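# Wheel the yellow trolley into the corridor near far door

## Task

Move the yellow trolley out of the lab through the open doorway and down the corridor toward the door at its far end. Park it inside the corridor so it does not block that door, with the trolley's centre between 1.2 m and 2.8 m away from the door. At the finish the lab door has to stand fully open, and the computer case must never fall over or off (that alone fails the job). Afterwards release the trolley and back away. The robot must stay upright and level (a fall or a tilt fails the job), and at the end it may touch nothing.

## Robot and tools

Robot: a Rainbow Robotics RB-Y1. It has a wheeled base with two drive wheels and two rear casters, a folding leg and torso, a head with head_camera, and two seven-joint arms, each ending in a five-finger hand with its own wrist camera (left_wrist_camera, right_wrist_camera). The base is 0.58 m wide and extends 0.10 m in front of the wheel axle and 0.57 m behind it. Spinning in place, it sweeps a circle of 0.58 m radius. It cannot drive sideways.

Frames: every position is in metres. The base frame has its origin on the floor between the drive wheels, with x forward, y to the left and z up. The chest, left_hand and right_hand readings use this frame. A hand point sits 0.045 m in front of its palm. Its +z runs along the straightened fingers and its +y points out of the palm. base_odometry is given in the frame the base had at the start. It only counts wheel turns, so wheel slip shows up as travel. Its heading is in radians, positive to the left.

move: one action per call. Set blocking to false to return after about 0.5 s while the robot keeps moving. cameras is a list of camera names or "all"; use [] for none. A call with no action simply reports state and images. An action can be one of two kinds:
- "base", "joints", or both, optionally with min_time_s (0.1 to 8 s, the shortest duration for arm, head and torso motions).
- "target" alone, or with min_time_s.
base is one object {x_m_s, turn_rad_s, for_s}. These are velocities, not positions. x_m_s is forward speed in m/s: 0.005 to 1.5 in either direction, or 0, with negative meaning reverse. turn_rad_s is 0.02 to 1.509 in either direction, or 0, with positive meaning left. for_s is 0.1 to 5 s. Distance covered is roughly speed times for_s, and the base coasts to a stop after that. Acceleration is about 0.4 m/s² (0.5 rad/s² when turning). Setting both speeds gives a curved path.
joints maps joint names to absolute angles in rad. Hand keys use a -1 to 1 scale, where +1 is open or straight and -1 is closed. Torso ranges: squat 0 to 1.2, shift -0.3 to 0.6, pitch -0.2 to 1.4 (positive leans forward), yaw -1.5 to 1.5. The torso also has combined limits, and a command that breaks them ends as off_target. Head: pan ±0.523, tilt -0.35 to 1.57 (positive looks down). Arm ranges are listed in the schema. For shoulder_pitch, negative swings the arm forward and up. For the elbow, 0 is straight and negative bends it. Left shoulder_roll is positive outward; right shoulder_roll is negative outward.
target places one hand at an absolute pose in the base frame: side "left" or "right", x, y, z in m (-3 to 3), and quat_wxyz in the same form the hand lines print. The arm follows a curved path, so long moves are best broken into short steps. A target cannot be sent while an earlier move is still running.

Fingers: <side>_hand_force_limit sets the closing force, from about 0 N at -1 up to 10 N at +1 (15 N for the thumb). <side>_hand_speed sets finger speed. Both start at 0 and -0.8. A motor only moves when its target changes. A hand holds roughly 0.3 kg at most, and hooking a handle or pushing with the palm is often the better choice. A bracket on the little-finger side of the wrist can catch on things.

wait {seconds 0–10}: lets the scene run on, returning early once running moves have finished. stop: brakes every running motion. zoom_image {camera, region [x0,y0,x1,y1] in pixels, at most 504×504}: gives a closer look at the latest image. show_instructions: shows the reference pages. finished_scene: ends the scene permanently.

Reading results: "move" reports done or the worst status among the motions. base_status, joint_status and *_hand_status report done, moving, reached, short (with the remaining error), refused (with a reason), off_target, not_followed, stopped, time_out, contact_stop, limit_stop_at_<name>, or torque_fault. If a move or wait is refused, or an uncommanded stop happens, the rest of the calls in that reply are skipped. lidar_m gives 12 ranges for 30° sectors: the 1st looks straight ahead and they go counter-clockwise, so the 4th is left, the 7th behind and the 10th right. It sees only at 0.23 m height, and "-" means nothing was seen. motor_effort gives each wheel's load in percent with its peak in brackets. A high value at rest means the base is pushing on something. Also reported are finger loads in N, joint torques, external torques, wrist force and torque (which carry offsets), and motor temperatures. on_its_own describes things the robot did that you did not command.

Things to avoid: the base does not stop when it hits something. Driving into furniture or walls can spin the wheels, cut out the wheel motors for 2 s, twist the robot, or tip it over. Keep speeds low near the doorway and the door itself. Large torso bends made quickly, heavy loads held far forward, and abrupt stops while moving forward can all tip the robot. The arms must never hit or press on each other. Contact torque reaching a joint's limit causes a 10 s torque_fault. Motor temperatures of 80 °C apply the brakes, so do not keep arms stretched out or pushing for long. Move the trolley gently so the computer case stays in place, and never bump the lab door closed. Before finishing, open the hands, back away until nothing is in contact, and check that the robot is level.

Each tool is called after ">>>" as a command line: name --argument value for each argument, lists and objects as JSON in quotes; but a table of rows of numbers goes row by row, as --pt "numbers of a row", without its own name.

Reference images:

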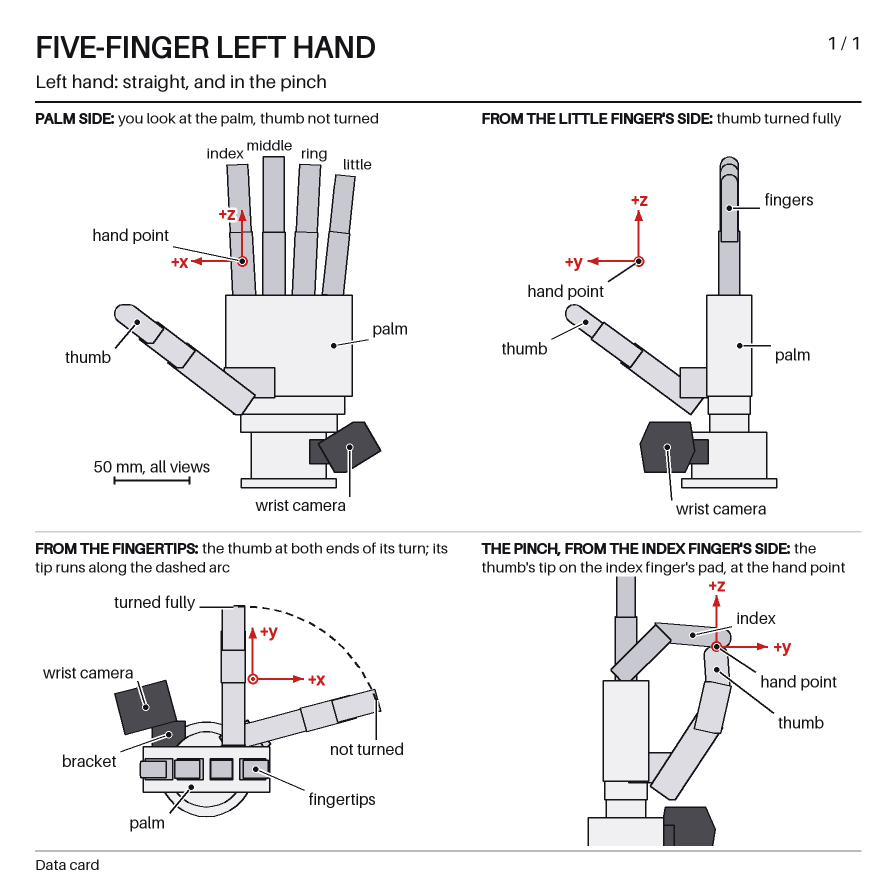

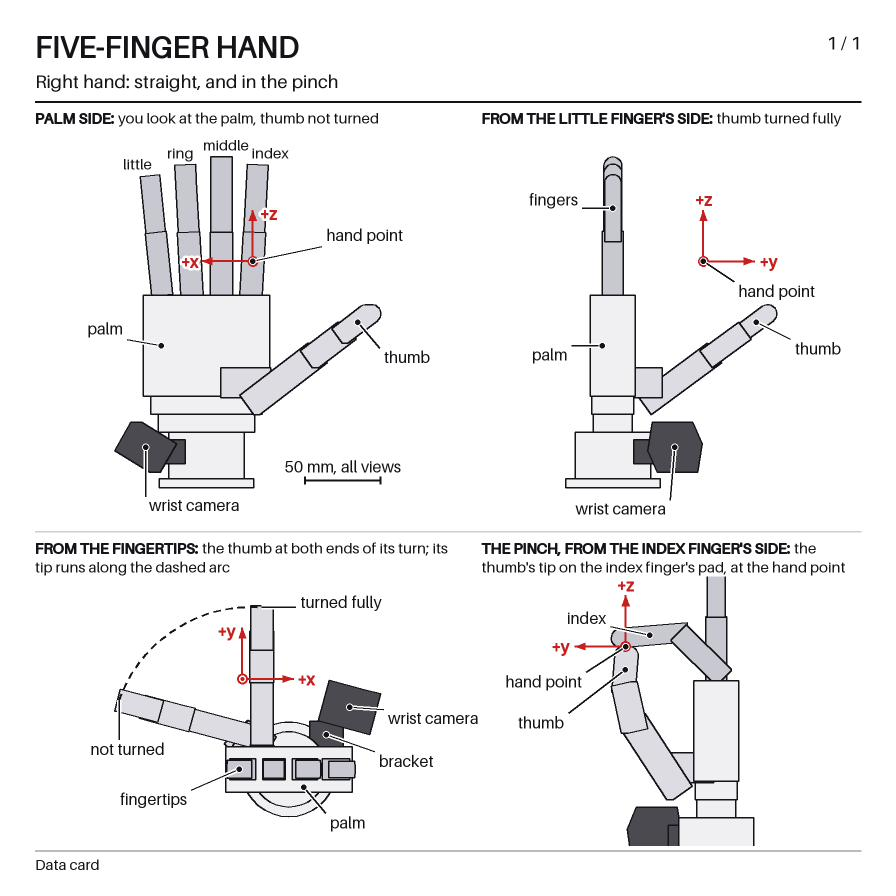

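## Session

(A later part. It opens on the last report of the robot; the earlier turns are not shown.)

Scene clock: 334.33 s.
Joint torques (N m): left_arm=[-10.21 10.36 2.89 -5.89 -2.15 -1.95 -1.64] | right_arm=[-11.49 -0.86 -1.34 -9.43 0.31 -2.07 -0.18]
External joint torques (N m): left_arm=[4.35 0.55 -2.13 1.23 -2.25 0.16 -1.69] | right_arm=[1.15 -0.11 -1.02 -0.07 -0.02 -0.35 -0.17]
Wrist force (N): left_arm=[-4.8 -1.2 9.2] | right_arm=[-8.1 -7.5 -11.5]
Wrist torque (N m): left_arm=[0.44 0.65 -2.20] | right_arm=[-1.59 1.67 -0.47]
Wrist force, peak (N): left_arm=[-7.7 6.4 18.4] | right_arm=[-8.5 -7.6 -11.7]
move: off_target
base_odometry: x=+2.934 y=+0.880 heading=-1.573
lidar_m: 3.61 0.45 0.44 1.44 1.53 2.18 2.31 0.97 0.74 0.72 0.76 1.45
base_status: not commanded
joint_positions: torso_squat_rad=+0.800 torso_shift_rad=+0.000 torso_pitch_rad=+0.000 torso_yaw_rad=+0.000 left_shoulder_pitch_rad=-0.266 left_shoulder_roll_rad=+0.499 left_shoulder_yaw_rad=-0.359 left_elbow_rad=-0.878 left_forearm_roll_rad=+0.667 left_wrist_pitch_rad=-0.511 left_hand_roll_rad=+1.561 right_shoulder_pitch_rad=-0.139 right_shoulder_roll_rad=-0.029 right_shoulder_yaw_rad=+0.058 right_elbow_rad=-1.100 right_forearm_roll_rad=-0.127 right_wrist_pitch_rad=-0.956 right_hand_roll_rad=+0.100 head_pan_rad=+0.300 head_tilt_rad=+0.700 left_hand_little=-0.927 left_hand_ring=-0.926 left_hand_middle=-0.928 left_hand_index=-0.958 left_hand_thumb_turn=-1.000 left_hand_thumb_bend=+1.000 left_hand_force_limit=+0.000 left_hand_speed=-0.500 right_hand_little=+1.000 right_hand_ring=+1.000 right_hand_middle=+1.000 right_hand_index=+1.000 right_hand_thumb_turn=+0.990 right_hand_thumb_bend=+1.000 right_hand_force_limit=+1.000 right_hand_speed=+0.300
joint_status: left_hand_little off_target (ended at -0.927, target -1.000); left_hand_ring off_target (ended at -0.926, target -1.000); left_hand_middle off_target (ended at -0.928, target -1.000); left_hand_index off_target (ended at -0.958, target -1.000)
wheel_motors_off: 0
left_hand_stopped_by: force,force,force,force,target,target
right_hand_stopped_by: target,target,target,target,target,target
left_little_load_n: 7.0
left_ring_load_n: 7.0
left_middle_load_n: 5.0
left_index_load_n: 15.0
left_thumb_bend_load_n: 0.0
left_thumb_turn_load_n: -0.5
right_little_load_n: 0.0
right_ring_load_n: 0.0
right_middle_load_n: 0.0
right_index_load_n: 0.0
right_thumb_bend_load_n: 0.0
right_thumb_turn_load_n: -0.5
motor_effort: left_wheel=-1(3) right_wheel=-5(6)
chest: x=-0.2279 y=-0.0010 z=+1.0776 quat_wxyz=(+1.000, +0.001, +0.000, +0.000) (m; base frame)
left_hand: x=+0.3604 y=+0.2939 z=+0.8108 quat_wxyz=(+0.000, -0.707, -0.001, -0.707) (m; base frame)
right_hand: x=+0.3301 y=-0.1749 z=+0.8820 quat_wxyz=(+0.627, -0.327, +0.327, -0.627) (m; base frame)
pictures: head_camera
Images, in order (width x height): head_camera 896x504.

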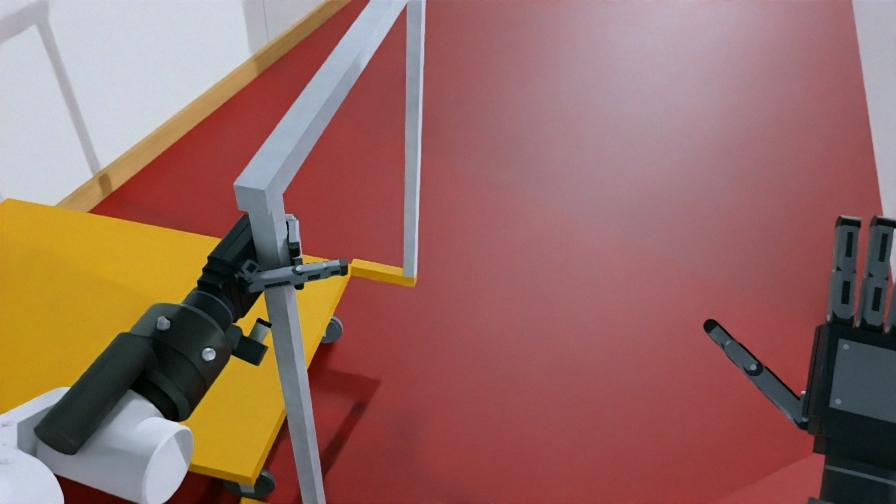

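>>> move --joints '{"left_hand_index": -0.86, "left_hand_middle": -0.86, "left_hand_ring": -0.86, "left_hand_little": -0.86, "left_hand_thumb_bend": 0.0, "head_pan_rad": 0.1, "head_tilt_rad": 0.6}' --cameras '[]'

>>> move --base '{"x_m_s": -0.12, "for_s": 3.0}' --cameras '["head_camera"]'

Scene clock: 336.83 s.
Joint torques (N m): left_arm=[-11.54 9.59 3.06 -6.34 -0.54 -1.78 -0.78] | right_arm=[-11.08 -0.82 -1.5 -9.39 0.27 -2.05 -0.25]
External joint torques (N m): left_arm=[3.01 -0.23 -1.96 0.79 -0.64 0.34 -0.83] | right_arm=[1.57 -0.07 -1.18 -0.03 -0.06 -0.33 -0.25]
Wrist force (N): left_arm=[-3.4 2.8 1.5] | right_arm=[-8.7 -7.4 -11.0]
Wrist torque (N m): left_arm=[0.60 0.22 -0.58] | right_arm=[-1.62 1.67 -0.44]
Wrist force, peak (N): left_arm=[-5.3 -1.3 9.6] | right_arm=[-8.5 -7.7 -11.9]
move: off_target
base_odometry: x=+2.934 y=+0.880 heading=-1.573
lidar_m: 3.61 0.45 0.44 1.44 1.52 2.18 2.32 0.98 0.74 0.72 0.75 1.44
base_status: not commanded
joint_positions: torso_squat_rad=+0.800 torso_shift_rad=+0.000 torso_pitch_rad=+0.000 torso_yaw_rad=+0.000 left_shoulder_pitch_rad=-0.266 left_shoulder_roll_rad=+0.499 left_shoulder_yaw_rad=-0.359 left_elbow_rad=-0.878 left_forearm_roll_rad=+0.667 left_wrist_pitch_rad=-0.511 left_hand_roll_rad=+1.561 right_shoulder_pitch_rad=-0.139 right_shoulder_roll_rad=-0.029 right_shoulder_yaw_rad=+0.058 right_elbow_rad=-1.100 right_forearm_roll_rad=-0.127 right_wrist_pitch_rad=-0.956 right_hand_roll_rad=+0.100 head_pan_rad=+0.100 head_tilt_rad=+0.600 left_hand_little=-0.860 left_hand_ring=-0.860 left_hand_middle=-0.860 left_hand_index=-0.860 left_hand_thumb_turn=-1.000 left_hand_thumb_bend=+0.509 left_hand_force_limit=+0.000 left_hand_speed=-0.500 right_hand_little=+1.000 right_hand_ring=+1.000 right_hand_middle=+1.000 right_hand_index=+1.000 right_hand_thumb_turn=+0.990 right_hand_thumb_bend=+1.000 right_hand_force_limit=+1.000 right_hand_speed=+0.300
joint_status: left_hand_thumb_bend off_target (ended at +0.509, target +0.000); the others done
wheel_motors_off: 0
left_hand_stopped_by: target,target,target,target,force,target
right_hand_stopped_by: target,target,target,target,target,target
left_little_load_n: 1.5
left_ring_load_n: 1.5
left_middle_load_n: -0.5
left_index_load_n: 0.0
left_thumb_bend_load_n: 7.5
left_thumb_turn_load_n: 1.5
right_little_load_n: 0.0
right_ring_load_n: 0.0
right_middle_load_n: 0.0
right_index_load_n: 0.0
right_thumb_bend_load_n: 0.0
right_thumb_turn_load_n: 0.0
motor_effort: left_wheel=+0(3) right_wheel=-5(5)
chest: x=-0.2279 y=-0.0010 z=+1.0776 quat_wxyz=(+1.000, +0.001, +0.000, +0.000) (m; base frame)
left_hand: x=+0.3602 y=+0.2941 z=+0.8106 quat_wxyz=(+0.001, -0.707, +0.000, -0.707) (m; base frame)
right_hand: x=+0.3300 y=-0.1748 z=+0.8820 quat_wxyz=(+0.627, -0.327, +0.326, -0.627) (m; base frame)
pictures: none
No camera images: "cameras" was empty.

Scene clock: 340.67 s.
Joint torques (N m): left_arm=[-16.4 3.08 -1.48 -10.36 -1.48 -1.97 -0.85] | right_arm=[-11.71 -1.01 -1.68 -9.43 0.38 -2.06 -0.17]
External joint torques (N m): left_arm=[-1.86 -6.79 -6.51 -3.24 -1.58 0.14 -0.9] | right_arm=[0.95 -0.25 -1.35 -0.07 0.05 -0.34 -0.16]
Wrist force (N): left_arm=[-3.8 -8.1 -2.4] | right_arm=[-8.3 -7.3 -11.4]
Wrist torque (N m): left_arm=[-0.02 0.08 -0.34] | right_arm=[-1.56 1.62 -0.47]
Wrist force, peak (N): left_arm=[-5.8 -26.1 14.0] | right_arm=[-9.3 -7.7 -11.2]
move: done
base_odometry: x=+2.934 y=+1.240 heading=-1.572
lidar_m: 0.87 0.61 0.42 1.46 1.55 2.22 2.25 0.95 0.72 0.70 0.73 1.77
base_status: done (sent for 3 of 3 s)
joint_positions: torso_squat_rad=+0.800 torso_shift_rad=+0.000 torso_pitch_rad=+0.000 torso_yaw_rad=+0.000 left_shoulder_pitch_rad=-0.265 left_shoulder_roll_rad=+0.501 left_shoulder_yaw_rad=-0.358 left_elbow_rad=-0.877 left_forearm_roll_rad=+0.667 left_wrist_pitch_rad=-0.511 left_hand_roll_rad=+1.561 right_shoulder_pitch_rad=-0.138 right_shoulder_roll_rad=-0.029 right_shoulder_yaw_rad=+0.058 right_elbow_rad=-1.100 right_forearm_roll_rad=-0.127 right_wrist_pitch_rad=-0.956 right_hand_roll_rad=+0.100 head_pan_rad=+0.100 head_tilt_rad=+0.600 left_hand_little=-0.860 left_hand_ring=-0.860 left_hand_middle=-0.860 left_hand_index=-0.860 left_hand_thumb_turn=-1.000 left_hand_thumb_bend=+0.509 left_hand_force_limit=+0.000 left_hand_speed=-0.500 right_hand_little=+1.000 right_hand_ring=+1.000 right_hand_middle=+1.000 right_hand_index=+1.000 right_hand_thumb_turn=+0.990 right_hand_thumb_bend=+1.000 right_hand_force_limit=+1.000 right_hand_speed=+0.300
joint_status: not commanded
wheel_motors_off: 0
left_hand_stopped_by: target,target,target,target,force,target
right_hand_stopped_by: target,target,target,target,target,target
left_little_load_n: 0.0
left_ring_load_n: 0.0
left_middle_load_n: -1.0
left_index_load_n: 0.0
left_thumb_bend_load_n: 7.5
left_thumb_turn_load_n: 1.5
right_little_load_n: 0.0
right_ring_load_n: 0.0
right_middle_load_n: 0.0
right_index_load_n: 0.0
right_thumb_bend_load_n: 0.0
right_thumb_turn_load_n: 0.0
motor_effort: left_wheel=+18(35) right_wheel=-9(27)
chest: x=-0.2281 y=-0.0009 z=+1.0776 quat_wxyz=(+1.000, +0.001, +0.000, +0.000) (m; base frame)
left_hand: x=+0.3598 y=+0.2961 z=+0.8102 quat_wxyz=(+0.002, -0.708, -0.001, -0.706) (m; base frame)
right_hand: x=+0.3300 y=-0.1746 z=+0.8821 quat_wxyz=(+0.627, -0.327, +0.326, -0.627) (m; base frame)
pictures: head_camera
Images, in order (width x height): head_camera 896x504.

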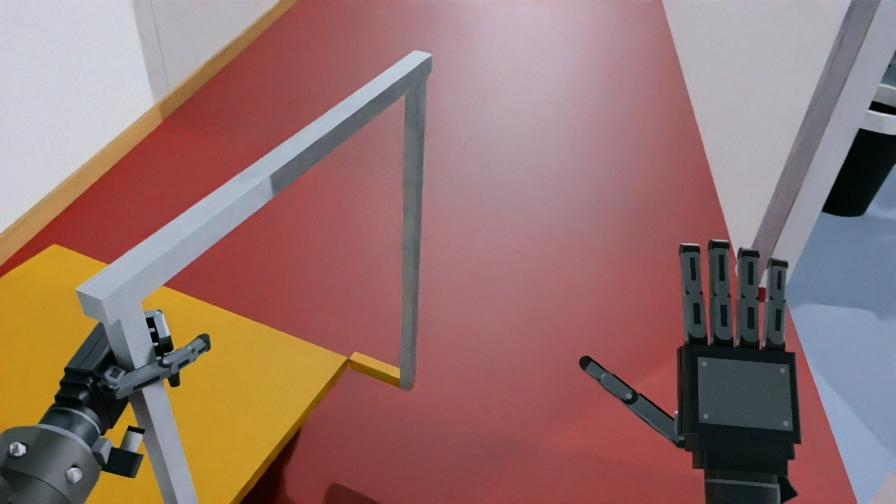

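>>> move --target '{"side": "right", "x": 0.2, "y": -0.18, "z": 0.88, "quat_wxyz": [0.6272, -0.3265, 0.3265, -0.6272]}' --min_time_s 0.8

>>> move --base '{"x_m_s": -0.2, "for_s": 3.5}' --cameras '["head_camera"]'

Scene clock: 342.57 s.
Joint torques (N m): left_arm=[-16.33 3.38 -2 -10.3 -1.42 -2.13 -0.87] | right_arm=[-4.19 -0.26 0.75 -9.41 0.28 -1.8 -0.14]
External joint torques (N m): left_arm=[-1.79 -6.49 -7.02 -3.19 -1.52 -0.01 -0.92] | right_arm=[0.15 -0.54 0.95 -0.09 -0.01 -0.09 -0.14]
Wrist force (N): left_arm=[-5.2 -8.4 -1.3] | right_arm=[-7.5 -7.1 -11.3]
Wrist torque (N m): left_arm=[-0.07 0.15 -0.41] | right_arm=[-1.54 1.47 -0.40]
Wrist force, peak (N): left_arm=[-7.8 -10.7 2.0] | right_arm=[-10.1 -7.6 -11.6]
move: done
base_odometry: x=+2.934 y=+1.240 heading=-1.572
lidar_m: 0.86 0.61 0.42 1.46 1.54 2.22 2.26 0.94 0.72 0.70 0.73 1.77
base_status: not commanded
joint_positions: torso_squat_rad=+0.800 torso_shift_rad=+0.000 torso_pitch_rad=+0.000 torso_yaw_rad=+0.000 left_shoulder_pitch_rad=-0.265 left_shoulder_roll_rad=+0.501 left_shoulder_yaw_rad=-0.358 left_elbow_rad=-0.877 left_forearm_roll_rad=+0.667 left_wrist_pitch_rad=-0.511 left_hand_roll_rad=+1.561 right_shoulder_pitch_rad=+0.348 right_shoulder_roll_rad=-0.045 right_shoulder_yaw_rad=+0.179 right_elbow_rad=-1.551 right_forearm_roll_rad=-0.069 right_wrist_pitch_rad=-0.973 right_hand_roll_rad=+0.075 head_pan_rad=+0.100 head_tilt_rad=+0.600 left_hand_little=-0.860 left_hand_ring=-0.860 left_hand_middle=-0.860 left_hand_index=-0.860 left_hand_thumb_turn=-1.000 left_hand_thumb_bend=+0.509 left_hand_force_limit=+0.000 left_hand_speed=-0.500 right_hand_little=+1.000 right_hand_ring=+1.000 right_hand_middle=+1.000 right_hand_index=+1.000 right_hand_thumb_turn=+0.990 right_hand_thumb_bend=+1.000 right_hand_force_limit=+1.000 right_hand_speed=+0.300
joint_status: all done
wheel_motors_off: 0
left_hand_stopped_by: target,target,target,target,force,target
right_hand_stopped_by: target,target,target,target,target,target
left_little_load_n: 0.0
left_ring_load_n: 0.0
left_middle_load_n: -0.5
left_index_load_n: 0.0
left_thumb_bend_load_n: 8.0
left_thumb_turn_load_n: 1.5
right_little_load_n: 0.0
right_ring_load_n: 0.0
right_middle_load_n: 0.0
right_index_load_n: 0.0
right_thumb_bend_load_n: 0.0
right_thumb_turn_load_n: 0.0
motor_effort: left_wheel=+14(17) right_wheel=-10(11)
chest: x=-0.2280 y=-0.0009 z=+1.0776 quat_wxyz=(+1.000, +0.001, +0.000, +0.000) (m; base frame)
left_hand: x=+0.3598 y=+0.2960 z=+0.8101 quat_wxyz=(+0.002, -0.708, -0.001, -0.706) (m; base frame)
right_hand: x=+0.2007 y=-0.1799 z=+0.8805 quat_wxyz=(+0.629, -0.323, +0.324, -0.628) (m; base frame)
right_hand_status: reached (checked arc, planned for 0.8 s): 1 mm and 0.5 deg off.
pictures: none

Scene clock: 347.20 s.
Joint torques (N m): left_arm=[-14.6 13.35 8.68 -4.94 0.93 -1.55 -0.28] | right_arm=[-4.17 -0.36 0.67 -9.31 0.39 -1.8 -0.09]
External joint torques (N m): left_arm=[-0.06 3.56 3.68 2.19 0.84 0.56 -0.33] | right_arm=[0.17 -0.65 0.86 0.02 0.09 -0.09 -0.09]
Wrist force (N): left_arm=[-4.8 6.9 -3.1] | right_arm=[-7.9 -6.9 -10.7]
Wrist torque (N m): left_arm=[0.72 0.13 -0.38] | right_arm=[-1.57 1.53 -0.44]
Wrist force, peak (N): left_arm=[-12.4 -29.5 44.3] | right_arm=[-9.3 -7.8 -11.8]
move: done
base_odometry: x=+2.935 y=+1.940 heading=-1.571
lidar_m: 0.62 0.43 0.43 1.51 1.59 1.81 1.77 0.90 0.68 0.66 0.68 0.68
base_status: done (sent for 3.5 of 3.5 s)
joint_positions: torso_squat_rad=+0.800 torso_shift_rad=+0.000 torso_pitch_rad=+0.000 torso_yaw_rad=+0.000 left_shoulder_pitch_rad=-0.265 left_shoulder_roll_rad=+0.498 left_shoulder_yaw_rad=-0.360 left_elbow_rad=-0.878 left_forearm_roll_rad=+0.667 left_wrist_pitch_rad=-0.511 left_hand_roll_rad=+1.561 right_shoulder_pitch_rad=+0.348 right_shoulder_roll_rad=-0.045 right_shoulder_yaw_rad=+0.179 right_elbow_rad=-1.551 right_forearm_roll_rad=-0.069 right_wrist_pitch_rad=-0.973 right_hand_roll_rad=+0.075 head_pan_rad=+0.100 head_tilt_rad=+0.600 left_hand_little=-0.860 left_hand_ring=-0.860 left_hand_middle=-0.860 left_hand_index=-0.860 left_hand_thumb_turn=-1.000 left_hand_thumb_bend=+0.511 left_hand_force_limit=+0.000 left_hand_speed=-0.500 right_hand_little=+1.000 right_hand_ring=+1.000 right_hand_middle=+1.000 right_hand_index=+1.000 right_hand_thumb_turn=+0.990 right_hand_thumb_bend=+1.000 right_hand_force_limit=+1.000 right_hand_speed=+0.300
joint_status: not commanded
wheel_motors_off: 0
left_hand_stopped_by: target,target,target,target,force,target
right_hand_stopped_by: target,target,target,target,target,target
left_little_load_n: 0.0
left_ring_load_n: 0.0
left_middle_load_n: -0.5
left_index_load_n: 0.0
left_thumb_bend_load_n: 8.0
left_thumb_turn_load_n: 1.5
right_little_load_n: 0.0
right_ring_load_n: 0.0
right_middle_load_n: 0.0
right_index_load_n: 0.0
right_thumb_bend_load_n: 0.0
right_thumb_turn_load_n: 0.0
motor_effort: left_wheel=+10(41) right_wheel=-2(40)
chest: x=-0.2281 y=-0.0010 z=+1.0776 quat_wxyz=(+1.000, +0.001, +0.000, +0.000) (m; base frame)
left_hand: x=+0.3597 y=+0.2930 z=+0.8101 quat_wxyz=(+0.000, -0.708, +0.000, -0.707) (m; base frame)
right_hand: x=+0.2007 y=-0.1800 z=+0.8805 quat_wxyz=(+0.629, -0.323, +0.324, -0.628) (m; base frame)
pictures: head_camera
Images, in order (width x height): head_camera 896x504.

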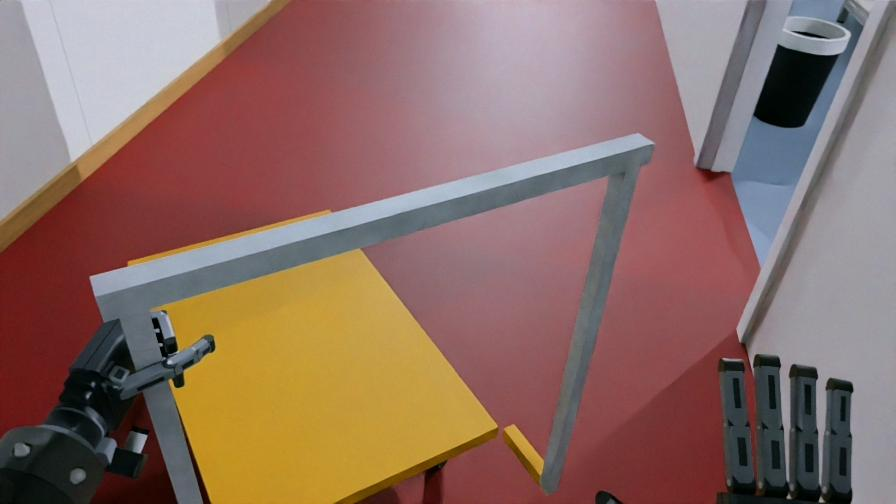

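>>> move --base '{"x_m_s": -0.2, "for_s": 4.5}' --cameras '["head_camera"]'

Scene clock: 357.73 s.
Joint torques (N m): left_arm=[-15.23 12.87 8.52 -5.65 0.85 -1.43 -0.4] | right_arm=[-4.16 -0.44 0.48 -9.38 0.34 -1.69 -0.03]
External joint torques (N m): left_arm=[-0.67 3.07 3.48 1.48 0.75 0.68 -0.45] | right_arm=[0.19 -0.73 0.68 -0.06 0.05 0.02 -0.03]
Wrist force (N): left_arm=[-4.1 6.7 -3.9] | right_arm=[-8.5 -6.8 -11.2]
Wrist torque (N m): left_arm=[0.78 0.07 -0.37] | right_arm=[-1.56 1.61 -0.43]
Wrist force, peak (N): left_arm=[-25.5 -0.8 88.7] | right_arm=[-8.5 -7.8 -11.8]
move: done
base_odometry: x=+2.935 y=+2.841 heading=-1.571
lidar_m: 0.51 0.44 0.42 1.56 1.15 0.89 0.86 0.82 0.62 0.60 0.63 0.49
base_status: done (sent for 4.5 of 4.5 s)
joint_positions: torso_squat_rad=+0.800 torso_shift_rad=+0.000 torso_pitch_rad=+0.000 torso_yaw_rad=+0.000 left_shoulder_pitch_rad=-0.265 left_shoulder_roll_rad=+0.498 left_shoulder_yaw_rad=-0.360 left_elbow_rad=-0.878 left_forearm_roll_rad=+0.667 left_wrist_pitch_rad=-0.512 left_hand_roll_rad=+1.561 right_shoulder_pitch_rad=+0.348 right_shoulder_roll_rad=-0.045 right_shoulder_yaw_rad=+0.179 right_elbow_rad=-1.551 right_forearm_roll_rad=-0.069 right_wrist_pitch_rad=-0.973 right_hand_roll_rad=+0.075 head_pan_rad=+0.100 head_tilt_rad=+0.600 left_hand_little=-0.860 left_hand_ring=-0.860 left_hand_middle=-0.860 left_hand_index=-0.860 left_hand_thumb_turn=-1.000 left_hand_thumb_bend=+0.511 left_hand_force_limit=+0.000 left_hand_speed=-0.500 right_hand_little=+1.000 right_hand_ring=+1.000 right_hand_middle=+1.000 right_hand_index=+1.000 right_hand_thumb_turn=+0.990 right_hand_thumb_bend=+1.000 right_hand_force_limit=+1.000 right_hand_speed=+0.300
joint_status: not commanded
wheel_motors_off: 0
left_hand_stopped_by: target,target,target,target,force,target
right_hand_stopped_by: target,target,target,target,target,target
left_little_load_n: 0.0
left_ring_load_n: -0.5
left_middle_load_n: -0.5
left_index_load_n: 0.0
left_thumb_bend_load_n: 7.5
left_thumb_turn_load_n: 1.5
right_little_load_n: 0.0
right_ring_load_n: 0.0
right_middle_load_n: 0.0
right_index_load_n: 0.0
right_thumb_bend_load_n: 0.0
right_thumb_turn_load_n: 0.0
motor_effort: left_wheel=+5(73) right_wheel=+4(28)
chest: x=-0.2282 y=-0.0010 z=+1.0776 quat_wxyz=(+1.000, +0.001, +0.000, +0.000) (m; base frame)
left_hand: x=+0.3597 y=+0.2932 z=+0.8100 quat_wxyz=(+0.000, -0.708, +0.000, -0.706) (m; base frame)
right_hand: x=+0.2007 y=-0.1800 z=+0.8805 quat_wxyz=(+0.629, -0.323, +0.324, -0.628) (m; base frame)
pictures: head_camera
Images, in order (width x height): head_camera 896x504.

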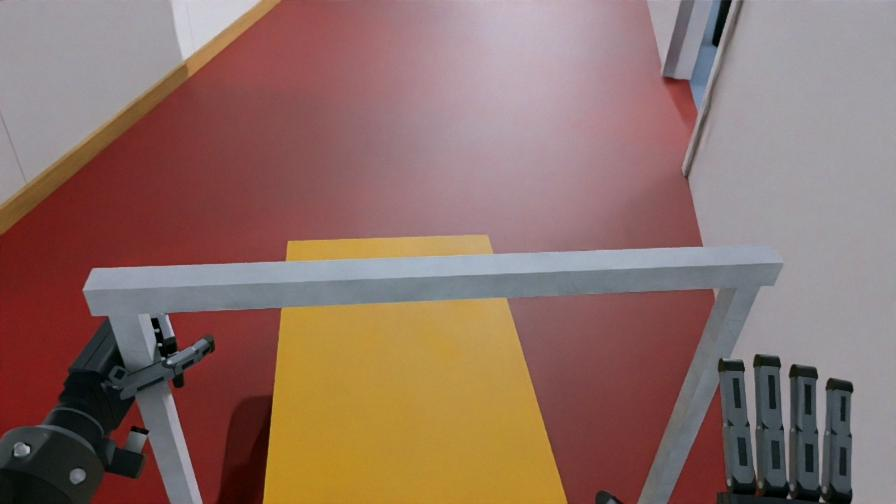

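>>> move --joints '{"left_hand_speed": 0.0, "left_hand_index": 1, "left_hand_middle": 1, "left_hand_ring": 1, "left_hand_little": 1, "left_hand_thumb_bend": 1}' --cameras '["head_camera"]'

>>> move --base '{"x_m_s": -0.1, "for_s": 1.5}' --joints '{"head_pan_rad": 0, "head_tilt_rad": 0.6}' --cameras '["head_camera"]'

Scene clock: 362.43 s.
Joint torques (N m): left_arm=[-14.67 10.71 6.8 -5.88 0.27 -1.54 -0.27] | right_arm=[-4.21 -0.26 0.86 -9.26 0.39 -1.82 -0.1]
External joint torques (N m): left_arm=[-0.1 0.89 1.78 1.26 0.19 0.6 -0.31] | right_arm=[0.14 -0.54 1.06 0.06 0.09 -0.11 -0.1]
Wrist force (N): left_arm=[-4.1 2.8 -1.1] | right_arm=[-8.7 -7.3 -10.9]
Wrist torque (N m): left_arm=[0.50 0.11 -0.31] | right_arm=[-1.59 1.63 -0.49]
Wrist force, peak (N): left_arm=[-4.2 6.8 -4.0] | right_arm=[-8.7 -7.3 -12.3]
move: done
base_odometry: x=+2.935 y=+2.841 heading=-1.571
lidar_m: 0.51 0.42 0.42 1.56 1.17 0.87 0.86 0.81 0.62 0.60 0.63 0.49
base_status: not commanded
joint_positions: torso_squat_rad=+0.800 torso_shift_rad=+0.000 torso_pitch_rad=+0.000 torso_yaw_rad=+0.000 left_shoulder_pitch_rad=-0.265 left_shoulder_roll_rad=+0.499 left_shoulder_yaw_rad=-0.360 left_elbow_rad=-0.878 left_forearm_roll_rad=+0.667 left_wrist_pitch_rad=-0.511 left_hand_roll_rad=+1.561 right_shoulder_pitch_rad=+0.348 right_shoulder_roll_rad=-0.045 right_shoulder_yaw_rad=+0.179 right_elbow_rad=-1.551 right_forearm_roll_rad=-0.069 right_wrist_pitch_rad=-0.973 right_hand_roll_rad=+0.075 head_pan_rad=+0.100 head_tilt_rad=+0.600 left_hand_little=+1.000 left_hand_ring=+1.000 left_hand_middle=+1.000 left_hand_index=+1.000 left_hand_thumb_turn=-1.000 left_hand_thumb_bend=+1.000 left_hand_force_limit=+0.000 left_hand_speed=+0.000 right_hand_little=+1.000 right_hand_ring=+1.000 right_hand_middle=+1.000 right_hand_index=+1.000 right_hand_thumb_turn=+0.990 right_hand_thumb_bend=+1.000 right_hand_force_limit=+1.000 right_hand_speed=+0.300
joint_status: all done
wheel_motors_off: 0
left_hand_stopped_by: target,target,target,target,target,target
right_hand_stopped_by: target,target,target,target,target,target
left_little_load_n: 0.0
left_ring_load_n: 0.0
left_middle_load_n: 0.0
left_index_load_n: 0.0
left_thumb_bend_load_n: 0.0
left_thumb_turn_load_n: 0.0
right_little_load_n: -0.5
right_ring_load_n: 0.0
right_middle_load_n: 0.0
right_index_load_n: 0.0
right_thumb_bend_load_n: 0.0
right_thumb_turn_load_n: 0.0
motor_effort: left_wheel=+4(5) right_wheel=+4(4)
chest: x=-0.2281 y=-0.0010 z=+1.0776 quat_wxyz=(+1.000, +0.001, +0.000, +0.000) (m; base frame)
left_hand: x=+0.3598 y=+0.2936 z=+0.8102 quat_wxyz=(+0.000, -0.708, +0.000, -0.707) (m; base frame)
right_hand: x=+0.2007 y=-0.1800 z=+0.8805 quat_wxyz=(+0.629, -0.323, +0.324, -0.628) (m; base frame)
pictures: head_camera
Images, in order (width x height): head_camera 896x504.

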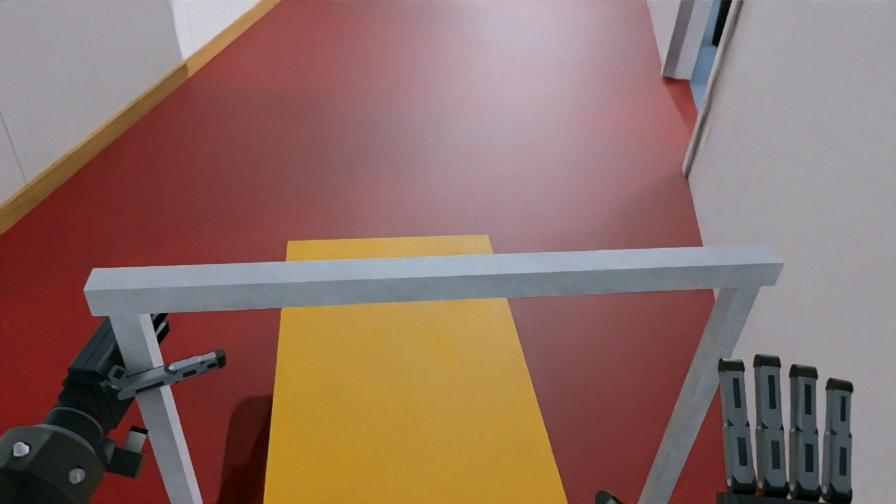

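Scene clock: 364.80 s.
Joint torques (N m): left_arm=[-13.88 10.79 6.07 -5.92 0.22 -1.42 -0.49] | right_arm=[-3.74 -0.5 0.71 -9.32 0.29 -1.72 -0.06]
External joint torques (N m): left_arm=[0.68 0.97 1.04 1.22 0.14 0.72 -0.53] | right_arm=[0.6 -0.78 0.9 0 -0.01 -0.01 -0.05]
Wrist force (N): left_arm=[-4.0 3.0 -1.1] | right_arm=[-8.1 -7.2 -11.0]
Wrist torque (N m): left_arm=[0.52 0.10 -0.31] | right_arm=[-1.62 1.60 -0.47]
Wrist force, peak (N): left_arm=[-4.2 2.9 -1.4] | right_arm=[-8.4 -7.6 -11.3]
move: done
base_odometry: x=+2.935 y=+2.991 heading=-1.571
lidar_m: 0.65 0.53 1.60 1.57 0.97 0.73 0.72 0.77 0.61 0.60 0.63 0.63
base_status: done (sent for 1.5 of 1.5 s)
joint_positions: torso_squat_rad=+0.800 torso_shift_rad=+0.000 torso_pitch_rad=+0.000 torso_yaw_rad=+0.000 left_shoulder_pitch_rad=-0.266 left_shoulder_roll_rad=+0.499 left_shoulder_yaw_rad=-0.360 left_elbow_rad=-0.878 left_forearm_roll_rad=+0.667 left_wrist_pitch_rad=-0.511 left_hand_roll_rad=+1.561 right_shoulder_pitch_rad=+0.348 right_shoulder_roll_rad=-0.045 right_shoulder_yaw_rad=+0.179 right_elbow_rad=-1.551 right_forearm_roll_rad=-0.069 right_wrist_pitch_rad=-0.973 right_hand_roll_rad=+0.075 head_pan_rad=+0.000 head_tilt_rad=+0.600 left_hand_little=+1.000 left_hand_ring=+1.000 left_hand_middle=+1.000 left_hand_index=+1.000 left_hand_thumb_turn=-1.000 left_hand_thumb_bend=+1.000 left_hand_force_limit=+0.000 left_hand_speed=+0.000 right_hand_little=+1.000 right_hand_ring=+1.000 right_hand_middle=+1.000 right_hand_index=+1.000 right_hand_thumb_turn=+0.990 right_hand_thumb_bend=+1.000 right_hand_force_limit=+1.000 right_hand_speed=+0.300
joint_status: all done
wheel_motors_off: 0
left_hand_stopped_by: target,target,target,target,target,target
right_hand_stopped_by: target,target,target,target,target,target
left_little_load_n: 0.0
left_ring_load_n: 0.0
left_middle_load_n: 0.0
left_index_load_n: 0.0
left_thumb_bend_load_n: 0.0
left_thumb_turn_load_n: -0.5
right_little_load_n: 0.0
right_ring_load_n: 0.0
right_middle_load_n: 0.0
right_index_load_n: 0.0
right_thumb_bend_load_n: 0.0
right_thumb_turn_load_n: 0.0
motor_effort: left_wheel=+2(29) right_wheel=+2(22)
chest: x=-0.2280 y=-0.0010 z=+1.0776 quat_wxyz=(+1.000, +0.001, +0.000, +0.000) (m; base frame)
left_hand: x=+0.3599 y=+0.2936 z=+0.8102 quat_wxyz=(+0.000, -0.708, +0.000, -0.707) (m; base frame)
right_hand: x=+0.2008 y=-0.1800 z=+0.8805 quat_wxyz=(+0.629, -0.323, +0.325, -0.628) (m; base frame)
pictures: head_camera
Images, in order (width x height): head_camera 896x504.

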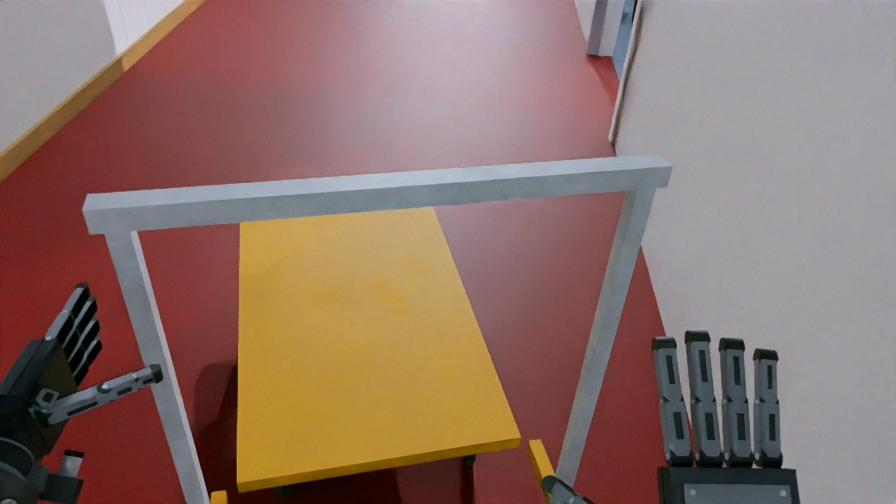

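>>> move --target '{"side": "left", "x": 0.2, "y": 0.18, "z": 0.88, "quat_wxyz": [0.6272, -0.3265, 0.3265, -0.6272]}' --min_time_s 1.5

>>> move --base '{"turn_rad_s": -0.3, "for_s": 0.99}' --joints '{"left_hand_thumb_turn": 1}' --cameras '[]'

>>> move --base '{"x_m_s": 0.15, "for_s": 1.21}' --cameras '[]'

>>> move --base '{"turn_rad_s": 0.35, "for_s": 1.43}' --cameras '["head_camera"]'

Scene clock: 368.00 s.
Joint torques (N m): left_arm=[-4.37 -0.96 1.51 -9.17 -0.01 -1.37 0.1] | right_arm=[-3.96 -0.22 0.8 -9.44 0.39 -1.78 -0.08]
External joint torques (N m): left_arm=[0.23 -0.78 1.03 0.31 0.12 0.33 0.1] | right_arm=[0.38 -0.5 1 -0.11 0.09 -0.07 -0.07]
Wrist force (N): left_arm=[1.5 7.7 -4.4] | right_arm=[-8.0 -7.2 -10.8]
Wrist torque (N m): left_arm=[1.04 -0.37 -0.19] | right_arm=[-1.60 1.53 -0.48]
Wrist force, peak (N): left_arm=[1.0 8.2 -4.5] | right_arm=[-8.8 -7.4 -11.3]
move: done
base_odometry: x=+2.935 y=+2.991 heading=-1.571
lidar_m: 0.65 0.54 1.60 1.57 0.96 0.73 0.72 0.77 0.61 0.60 0.62 0.63
base_status: not commanded
joint_positions: torso_squat_rad=+0.800 torso_shift_rad=+0.000 torso_pitch_rad=+0.000 torso_yaw_rad=+0.000 left_shoulder_pitch_rad=+0.347 left_shoulder_roll_rad=+0.089 left_shoulder_yaw_rad=-0.222 left_elbow_rad=-1.561 left_forearm_roll_rad=+0.142 left_wrist_pitch_rad=-0.967 left_hand_roll_rad=-0.124 right_shoulder_pitch_rad=+0.348 right_shoulder_roll_rad=-0.045 right_shoulder_yaw_rad=+0.179 right_elbow_rad=-1.551 right_forearm_roll_rad=-0.069 right_wrist_pitch_rad=-0.973 right_hand_roll_rad=+0.075 head_pan_rad=+0.000 head_tilt_rad=+0.600 left_hand_little=+1.000 left_hand_ring=+1.000 left_hand_middle=+1.000 left_hand_index=+1.000 left_hand_thumb_turn=-1.000 left_hand_thumb_bend=+1.000 left_hand_force_limit=+0.000 left_hand_speed=+0.000 right_hand_little=+1.000 right_hand_ring=+1.000 right_hand_middle=+1.000 right_hand_index=+1.000 right_hand_thumb_turn=+0.990 right_hand_thumb_bend=+1.000 right_hand_force_limit=+1.000 right_hand_speed=+0.300
joint_status: all done
wheel_motors_off: 0
left_hand_stopped_by: target,target,target,target,target,target
right_hand_stopped_by: target,target,target,target,target,target
left_little_load_n: 0.0
left_ring_load_n: 0.0
left_middle_load_n: 0.0
left_index_load_n: 0.0
left_thumb_bend_load_n: 0.0
left_thumb_turn_load_n: 0.0
right_little_load_n: 0.0
right_ring_load_n: 0.0
right_middle_load_n: -0.5
right_index_load_n: 0.0
right_thumb_bend_load_n: -0.5
right_thumb_turn_load_n: 0.0
motor_effort: left_wheel=+2(4) right_wheel=+2(2)
chest: x=-0.2280 y=-0.0010 z=+1.0776 quat_wxyz=(+1.000, +0.001, +0.000, +0.000) (m; base frame)
left_hand: x=+0.2000 y=+0.1798 z=+0.8801 quat_wxyz=(+0.627, -0.326, +0.327, -0.628) (m; base frame)
left_hand_status: reached (checked arc, planned for 1.5 s): 0 mm and 0.1 deg off.
right_hand: x=+0.2008 y=-0.1800 z=+0.8805 quat_wxyz=(+0.629, -0.323, +0.325, -0.628) (m; base frame)
pictures: none

Scene clock: 369.93 s.
Joint torques (N m): left_arm=[-4.34 -0.98 1.6 -9.37 0.02 -1.37 -0.07] | right_arm=[-3.82 -0.5 0.76 -9.44 0.41 -1.75 -0.09]
External joint torques (N m): left_arm=[0.26 -0.79 1.12 0.11 0.13 0.33 -0.07] | right_arm=[0.52 -0.78 0.96 -0.11 0.12 -0.04 -0.09]
Wrist force (N): left_arm=[1.6 7.8 -4.3] | right_arm=[-8.0 -7.7 -11.2]
Wrist torque (N m): left_arm=[1.06 -0.36 -0.16] | right_arm=[-1.66 1.59 -0.48]
Wrist force, peak (N): left_arm=[1.6 7.9 -4.3] | right_arm=[-8.8 -7.2 -11.4]
move: done
base_odometry: x=+2.935 y=+2.991 heading=-1.870
lidar_m: 0.63 0.65 0.54 1.57 1.40 0.82 0.73 0.73 0.68 0.58 0.58 0.68
base_status: done (sent for 1 of 1 s)
joint_positions: torso_squat_rad=+0.800 torso_shift_rad=+0.000 torso_pitch_rad=+0.000 torso_yaw_rad=+0.000 left_shoulder_pitch_rad=+0.347 left_shoulder_roll_rad=+0.089 left_shoulder_yaw_rad=-0.222 left_elbow_rad=-1.561 left_forearm_roll_rad=+0.142 left_wrist_pitch_rad=-0.967 left_hand_roll_rad=-0.124 right_shoulder_pitch_rad=+0.348 right_shoulder_roll_rad=-0.045 right_shoulder_yaw_rad=+0.179 right_elbow_rad=-1.551 right_forearm_roll_rad=-0.069 right_wrist_pitch_rad=-0.973 right_hand_roll_rad=+0.075 head_pan_rad=+0.000 head_tilt_rad=+0.600 left_hand_little=+1.000 left_hand_ring=+1.000 left_hand_middle=+1.000 left_hand_index=+1.000 left_hand_thumb_turn=+1.000 left_hand_thumb_bend=+1.000 left_hand_force_limit=+0.000 left_hand_speed=+0.000 right_hand_little=+1.000 right_hand_ring=+1.000 right_hand_middle=+1.000 right_hand_index=+1.000 right_hand_thumb_turn=+0.990 right_hand_thumb_bend=+1.000 right_hand_force_limit=+1.000 right_hand_speed=+0.300
joint_status: all done
wheel_motors_off: 0
left_hand_stopped_by: target,target,target,target,target,target
right_hand_stopped_by: target,target,target,target,target,target
left_little_load_n: 0.0
left_ring_load_n: 0.0
left_middle_load_n: 0.0
left_index_load_n: 0.0
left_thumb_bend_load_n: 0.0
left_thumb_turn_load_n: -0.5
right_little_load_n: 0.0
right_ring_load_n: 0.0
right_middle_load_n: 0.0
right_index_load_n: 0.0
right_thumb_bend_load_n: 0.0
right_thumb_turn_load_n: 0.0
motor_effort: left_wheel=+13(44) right_wheel=+1(32)
chest: x=-0.2280 y=-0.0010 z=+1.0776 quat_wxyz=(+1.000, +0.001, +0.000, +0.000) (m; base frame)
left_hand: x=+0.2000 y=+0.1799 z=+0.8801 quat_wxyz=(+0.627, -0.326, +0.327, -0.628) (m; base frame)
right_hand: x=+0.2008 y=-0.1800 z=+0.8805 quat_wxyz=(+0.629, -0.323, +0.325, -0.628) (m; base frame)
pictures: none
No camera images: "cameras" was empty.

Scene clock: 371.93 s.
Joint torques (N m): left_arm=[-4.65 -0.6 1.38 -9.22 0.04 -1.41 0.05] | right_arm=[-3.58 -0.56 0.64 -9.39 0.46 -1.75 -0.08]
External joint torques (N m): left_arm=[-0.06 -0.4 0.9 0.25 0.16 0.29 0.05] | right_arm=[0.76 -0.85 0.83 -0.07 0.16 -0.04 -0.08]
Wrist force (N): left_arm=[1.7 7.6 -4.3] | right_arm=[-8.1 -8.2 -11.1]
Wrist torque (N m): left_arm=[1.02 -0.38 -0.15] | right_arm=[-1.75 1.58 -0.51]
Wrist force, peak (N): left_arm=[1.7 8.1 -4.1] | right_arm=[-8.5 -7.9 -11.3]
move: done
base_odometry: x=+2.882 y=+2.819 heading=-1.871
lidar_m: 0.45 0.50 0.46 1.61 1.61 1.02 0.90 0.90 0.63 0.54 0.54 0.64
base_status: done (sent for 1.2 of 1.2 s)
joint_positions: torso_squat_rad=+0.800 torso_shift_rad=+0.000 torso_pitch_rad=+0.000 torso_yaw_rad=+0.000 left_shoulder_pitch_rad=+0.347 left_shoulder_roll_rad=+0.089 left_shoulder_yaw_rad=-0.222 left_elbow_rad=-1.561 left_forearm_roll_rad=+0.142 left_wrist_pitch_rad=-0.967 left_hand_roll_rad=-0.124 right_shoulder_pitch_rad=+0.348 right_shoulder_roll_rad=-0.045 right_shoulder_yaw_rad=+0.179 right_elbow_rad=-1.551 right_forearm_roll_rad=-0.069 right_wrist_pitch_rad=-0.973 right_hand_roll_rad=+0.075 head_pan_rad=+0.000 head_tilt_rad=+0.600 left_hand_little=+1.000 left_hand_ring=+1.000 left_hand_middle=+1.000 left_hand_index=+1.000 left_hand_thumb_turn=+1.000 left_hand_thumb_bend=+1.000 left_hand_force_limit=+0.000 left_hand_speed=+0.000 right_hand_little=+1.000 right_hand_ring=+1.000 right_hand_middle=+1.000 right_hand_index=+1.000 right_hand_thumb_turn=+0.990 right_hand_thumb_bend=+1.000 right_hand_force_limit=+1.000 right_hand_speed=+0.300
joint_status: not commanded
wheel_motors_off: 0
left_hand_stopped_by: target,target,target,target,target,target
right_hand_stopped_by: target,target,target,target,target,target
left_little_load_n: 0.0
left_ring_load_n: 0.0
left_middle_load_n: 0.0
left_index_load_n: 0.0
left_thumb_bend_load_n: 0.0
left_thumb_turn_load_n: 0.0
right_little_load_n: 0.0
right_ring_load_n: 0.0
right_middle_load_n: -0.5
right_index_load_n: 0.0
right_thumb_bend_load_n: 0.0
right_thumb_turn_load_n: -0.5
motor_effort: left_wheel=-3(48) right_wheel=+4(35)
chest: x=-0.2279 y=-0.0010 z=+1.0776 quat_wxyz=(+1.000, +0.001, +0.000, +0.000) (m; base frame)
left_hand: x=+0.2000 y=+0.1799 z=+0.8800 quat_wxyz=(+0.627, -0.326, +0.327, -0.627) (m; base frame)
right_hand: x=+0.2008 y=-0.1800 z=+0.8805 quat_wxyz=(+0.629, -0.323, +0.325, -0.628) (m; base frame)
pictures: none
No camera images: "cameras" was empty.

Scene clock: 374.60 s.
Joint torques (N m): left_arm=[-4.46 -1.03 1.35 -9.04 0.07 -1.36 -0.04] | right_arm=[-3.66 -0.3 0.76 -9.31 0.31 -1.81 0.02]
External joint torques (N m): left_arm=[0.13 -0.84 0.86 0.44 0.19 0.34 -0.04] | right_arm=[0.68 -0.59 0.95 0.01 0.01 -0.1 0.02]
Wrist force (N): left_arm=[1.6 8.0 -4.3] | right_arm=[-8.7 -7.1 -11.0]
Wrist torque (N m): left_arm=[1.07 -0.36 -0.18] | right_arm=[-1.64 1.65 -0.50]
Wrist force, peak (N): left_arm=[1.6 8.0 -4.3] | right_arm=[-8.6 -8.2 -11.4]
move: done
base_odometry: x=+2.882 y=+2.819 heading=-1.370
lidar_m: 0.50 0.45 1.62 1.61 1.04 0.89 0.89 0.64 0.55 0.55 0.63 0.45
base_status: done (sent for 1.43 of 1.43 s)
joint_positions: torso_squat_rad=+0.800 torso_shift_rad=+0.000 torso_pitch_rad=+0.000 torso_yaw_rad=+0.000 left_shoulder_pitch_rad=+0.347 left_shoulder_roll_rad=+0.089 left_shoulder_yaw_rad=-0.222 left_elbow_rad=-1.561 left_forearm_roll_rad=+0.142 left_wrist_pitch_rad=-0.967 left_hand_roll_rad=-0.124 right_shoulder_pitch_rad=+0.348 right_shoulder_roll_rad=-0.045 right_shoulder_yaw_rad=+0.179 right_elbow_rad=-1.551 right_forearm_roll_rad=-0.069 right_wrist_pitch_rad=-0.973 right_hand_roll_rad=+0.075 head_pan_rad=+0.000 head_tilt_rad=+0.600 left_hand_little=+1.000 left_hand_ring=+1.000 left_hand_middle=+1.000 left_hand_index=+1.000 left_hand_thumb_turn=+1.000 left_hand_thumb_bend=+1.000 left_hand_force_limit=+0.000 left_hand_speed=+0.000 right_hand_little=+1.000 right_hand_ring=+1.000 right_hand_middle=+1.000 right_hand_index=+1.000 right_hand_thumb_turn=+0.990 right_hand_thumb_bend=+1.000 right_hand_force_limit=+1.000 right_hand_speed=+0.300
joint_status: not commanded
wheel_motors_off: 0
left_hand_stopped_by: target,target,target,target,target,target
right_hand_stopped_by: target,target,target,target,target,target
left_little_load_n: 0.0
left_ring_load_n: 0.0
left_middle_load_n: 0.0
left_index_load_n: 0.0
left_thumb_bend_load_n: 0.0
left_thumb_turn_load_n: 0.0
right_little_load_n: 0.0
right_ring_load_n: 0.0
right_middle_load_n: 0.0
right_index_load_n: 0.0
right_thumb_bend_load_n: 0.0
right_thumb_turn_load_n: -0.5
motor_effort: left_wheel=+1(40) right_wheel=+11(28)
chest: x=-0.2279 y=-0.0010 z=+1.0776 quat_wxyz=(+1.000, +0.001, +0.000, +0.000) (m; base frame)
left_hand: x=+0.2000 y=+0.1799 z=+0.8800 quat_wxyz=(+0.627, -0.326, +0.327, -0.627) (m; base frame)
right_hand: x=+0.2008 y=-0.1800 z=+0.8805 quat_wxyz=(+0.629, -0.323, +0.325, -0.628) (m; base frame)
pictures: head_camera
Images, in order (width x height): head_camera 896x504.

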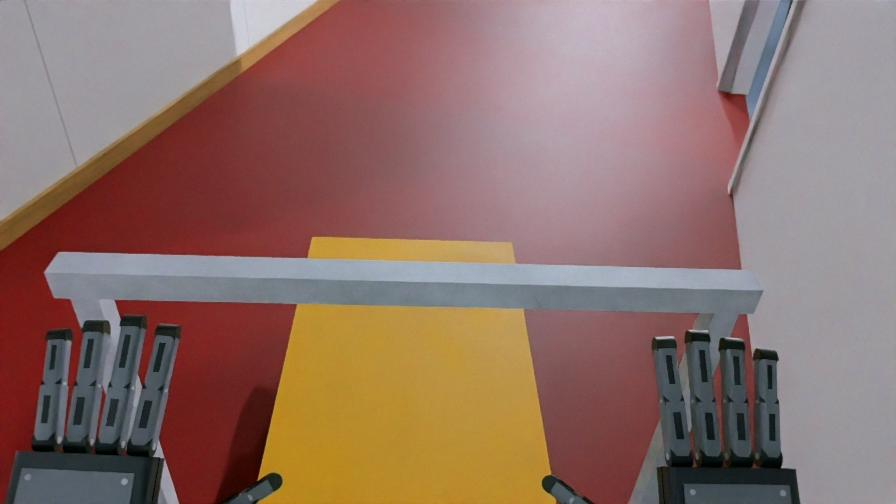

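>>> move --joints '{"left_shoulder_pitch_rad": -0.141, "left_shoulder_roll_rad": 0.013, "left_shoulder_yaw_rad": -0.024, "left_elbow_rad": -1.092, "left_forearm_roll_rad": 0.085, "left_wrist_pitch_rad": -0.961, "left_hand_roll_rad": -0.073, "right_shoulder_pitch_rad": -0.138, "right_shoulder_roll_rad": -0.029, "right_shoulder_yaw_rad": 0.058, "right_elbow_rad": -1.10, "right_forearm_roll_rad": -0.127, "right_wrist_pitch_rad": -0.956, "right_hand_roll_rad": 0.10, "head_tilt_rad": 0.7}' --min_time_s 1.5 --cameras '["head_camera"]'

Scene clock: 378.30 s.
Joint torques (N m): left_arm=[-12.49 -1.12 1.6 -8.1 -0.15 -1.27 0.23] | right_arm=[-11.83 -0.31 -2.05 -8.34 0.32 -1.79 0.3]
External joint torques (N m): left_arm=[0.16 -1.51 1.4 1.41 -0.12 0.43 0.22] | right_arm=[0.8 0.42 -1.73 1.02 -0.01 -0.08 0.31]
Wrist force (N): left_arm=[1.5 7.7 -4.3] | right_arm=[-7.6 -7.1 -11.2]
Wrist torque (N m): left_arm=[1.02 -0.37 -0.08] | right_arm=[-1.53 1.54 -0.34]
Wrist force, peak (N): left_arm=[1.7 8.1 -4.5] | right_arm=[-8.5 -7.1 -11.9]
move: done
base_odometry: x=+2.882 y=+2.819 heading=-1.370
lidar_m: 0.50 0.46 1.61 1.61 1.03 0.88 0.89 0.63 0.55 0.55 0.63 0.45
base_status: not commanded
joint_positions: torso_squat_rad=+0.800 torso_shift_rad=+0.000 torso_pitch_rad=+0.000 torso_yaw_rad=+0.000 left_shoulder_pitch_rad=-0.141 left_shoulder_roll_rad=+0.013 left_shoulder_yaw_rad=-0.024 left_elbow_rad=-1.092 left_forearm_roll_rad=+0.085 left_wrist_pitch_rad=-0.961 left_hand_roll_rad=-0.073 right_shoulder_pitch_rad=-0.138 right_shoulder_roll_rad=-0.029 right_shoulder_yaw_rad=+0.058 right_elbow_rad=-1.100 right_forearm_roll_rad=-0.127 right_wrist_pitch_rad=-0.956 right_hand_roll_rad=+0.100 head_pan_rad=+0.000 head_tilt_rad=+0.700 left_hand_little=+1.000 left_hand_ring=+1.000 left_hand_middle=+1.000 left_hand_index=+1.000 left_hand_thumb_turn=+1.000 left_hand_thumb_bend=+1.000 left_hand_force_limit=+0.000 left_hand_speed=+0.000 right_hand_little=+1.000 right_hand_ring=+1.000 right_hand_middle=+1.000 right_hand_index=+1.000 right_hand_thumb_turn=+0.990 right_hand_thumb_bend=+1.000 right_hand_force_limit=+1.000 right_hand_speed=+0.300
joint_status: all done
wheel_motors_off: 0
left_hand_stopped_by: target,target,target,target,target,target
right_hand_stopped_by: target,target,target,target,target,target
left_little_load_n: 0.0
left_ring_load_n: 0.0
left_middle_load_n: 0.0
left_index_load_n: 0.0
left_thumb_bend_load_n: 0.0
left_thumb_turn_load_n: 0.0
right_little_load_n: 0.0
right_ring_load_n: 0.0
right_middle_load_n: 0.0
right_index_load_n: 0.0
right_thumb_bend_load_n: 0.0
right_thumb_turn_load_n: -0.5
motor_effort: left_wheel=+3(4) right_wheel=+13(13)
chest: x=-0.2279 y=-0.0010 z=+1.0776 quat_wxyz=(+1.000, +0.001, +0.000, +0.000) (m; base frame)
left_hand: x=+0.3302 y=+0.1753 z=+0.8823 quat_wxyz=(+0.628, -0.326, +0.326, -0.627) (m; base frame)
right_hand: x=+0.3298 y=-0.1745 z=+0.8817 quat_wxyz=(+0.627, -0.327, +0.327, -0.627) (m; base frame)
pictures: head_camera
Images, in order (width x height): head_camera 896x504.

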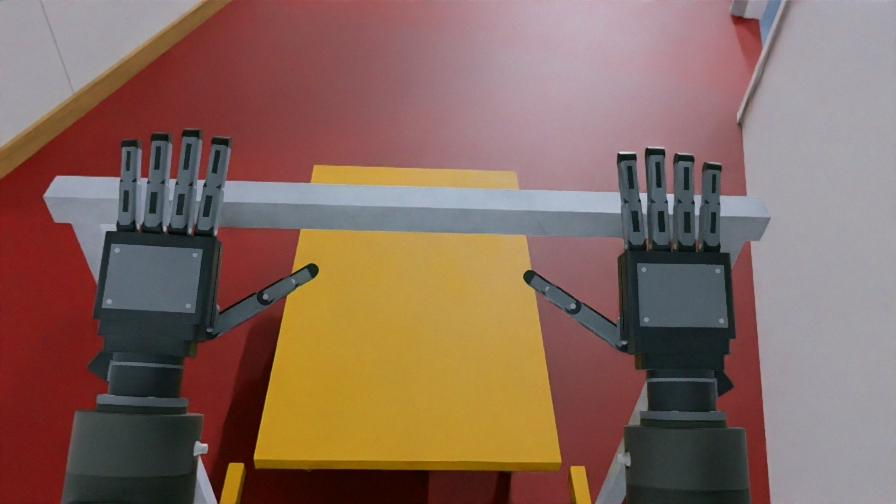

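>>> move --base '{"x_m_s": 0.08, "for_s": 0.72}' --cameras '["head_camera"]'

Scene clock: 380.40 s.
Joint torques (N m): left_arm=[-12.83 -0.55 1.41 -9.63 0.24 -1.67 -0.1] | right_arm=[-11.88 -0.68 -1.93 -8.6 0.27 -1.59 0.37]
External joint torques (N m): left_arm=[-0.18 -0.94 1.21 -0.13 0.27 0.03 -0.11] | right_arm=[0.76 0.05 -1.61 0.75 -0.06 0.13 0.37]
Wrist force (N): left_arm=[1.8 7.7 -4.4] | right_arm=[-8.3 -7.9 -11.2]
Wrist torque (N m): left_arm=[1.02 -0.41 -0.09] | right_arm=[-1.68 1.61 -0.41]
Wrist force, peak (N): left_arm=[1.0 1.5 -33.7] | right_arm=[-5.8 -14.8 -22.0]
move: done
base_odometry: x=+2.894 y=+2.762 heading=-1.369
lidar_m: 0.46 0.42 0.42 1.60 1.10 0.95 0.95 0.65 0.57 0.57 0.64 0.42
base_status: done (sent for 0.73 of 0.73 s)
joint_positions: torso_squat_rad=+0.800 torso_shift_rad=+0.000 torso_pitch_rad=+0.000 torso_yaw_rad=+0.000 left_shoulder_pitch_rad=-0.141 left_shoulder_roll_rad=+0.013 left_shoulder_yaw_rad=-0.024 left_elbow_rad=-1.092 left_forearm_roll_rad=+0.085 left_wrist_pitch_rad=-0.961 left_hand_roll_rad=-0.073 right_shoulder_pitch_rad=-0.138 right_shoulder_roll_rad=-0.029 right_shoulder_yaw_rad=+0.058 right_elbow_rad=-1.100 right_forearm_roll_rad=-0.127 right_wrist_pitch_rad=-0.956 right_hand_roll_rad=+0.100 head_pan_rad=+0.000 head_tilt_rad=+0.700 left_hand_little=+1.000 left_hand_ring=+1.000 left_hand_middle=+1.000 left_hand_index=+1.000 left_hand_thumb_turn=+1.000 left_hand_thumb_bend=+1.000 left_hand_force_limit=+0.000 left_hand_speed=+0.000 right_hand_little=+1.000 right_hand_ring=+1.000 right_hand_middle=+1.000 right_hand_index=+1.000 right_hand_thumb_turn=+0.990 right_hand_thumb_bend=+1.000 right_hand_force_limit=+1.000 right_hand_speed=+0.300
joint_status: not commanded
wheel_motors_off: 0
left_hand_stopped_by: target,target,target,target,target,target
right_hand_stopped_by: target,target,target,target,target,target
left_little_load_n: 0.0
left_ring_load_n: 0.0
left_middle_load_n: 0.0
left_index_load_n: 0.0
left_thumb_bend_load_n: 0.0
left_thumb_turn_load_n: 0.0
right_little_load_n: 0.0
right_ring_load_n: -0.5
right_middle_load_n: 0.0
right_index_load_n: -0.5
right_thumb_bend_load_n: 0.0
right_thumb_turn_load_n: 0.0
motor_effort: left_wheel=+7(31) right_wheel=-4(42)
chest: x=-0.2280 y=-0.0010 z=+1.0776 quat_wxyz=(+1.000, +0.001, +0.000, +0.000) (m; base frame)
left_hand: x=+0.3301 y=+0.1753 z=+0.8821 quat_wxyz=(+0.628, -0.326, +0.326, -0.627) (m; base frame)
right_hand: x=+0.3298 y=-0.1745 z=+0.8817 quat_wxyz=(+0.627, -0.327, +0.327, -0.627) (m; base frame)
pictures: head_camera
Images, in order (width x height): head_camera 896x504.

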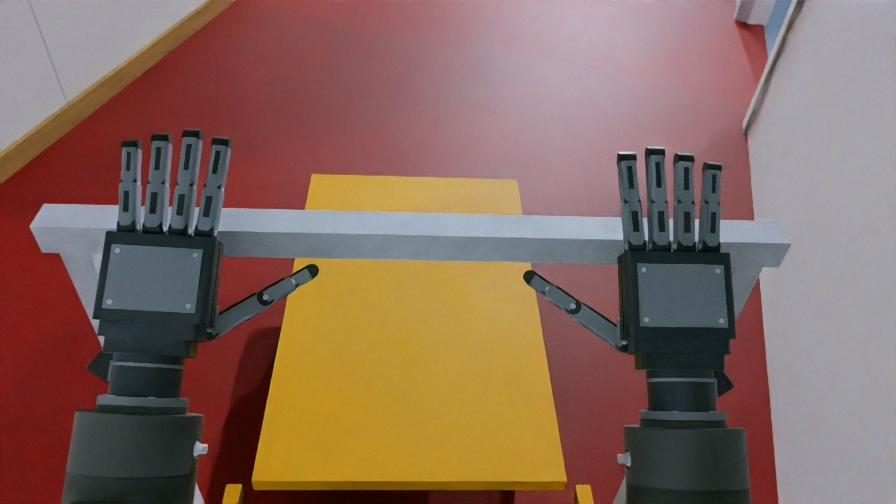

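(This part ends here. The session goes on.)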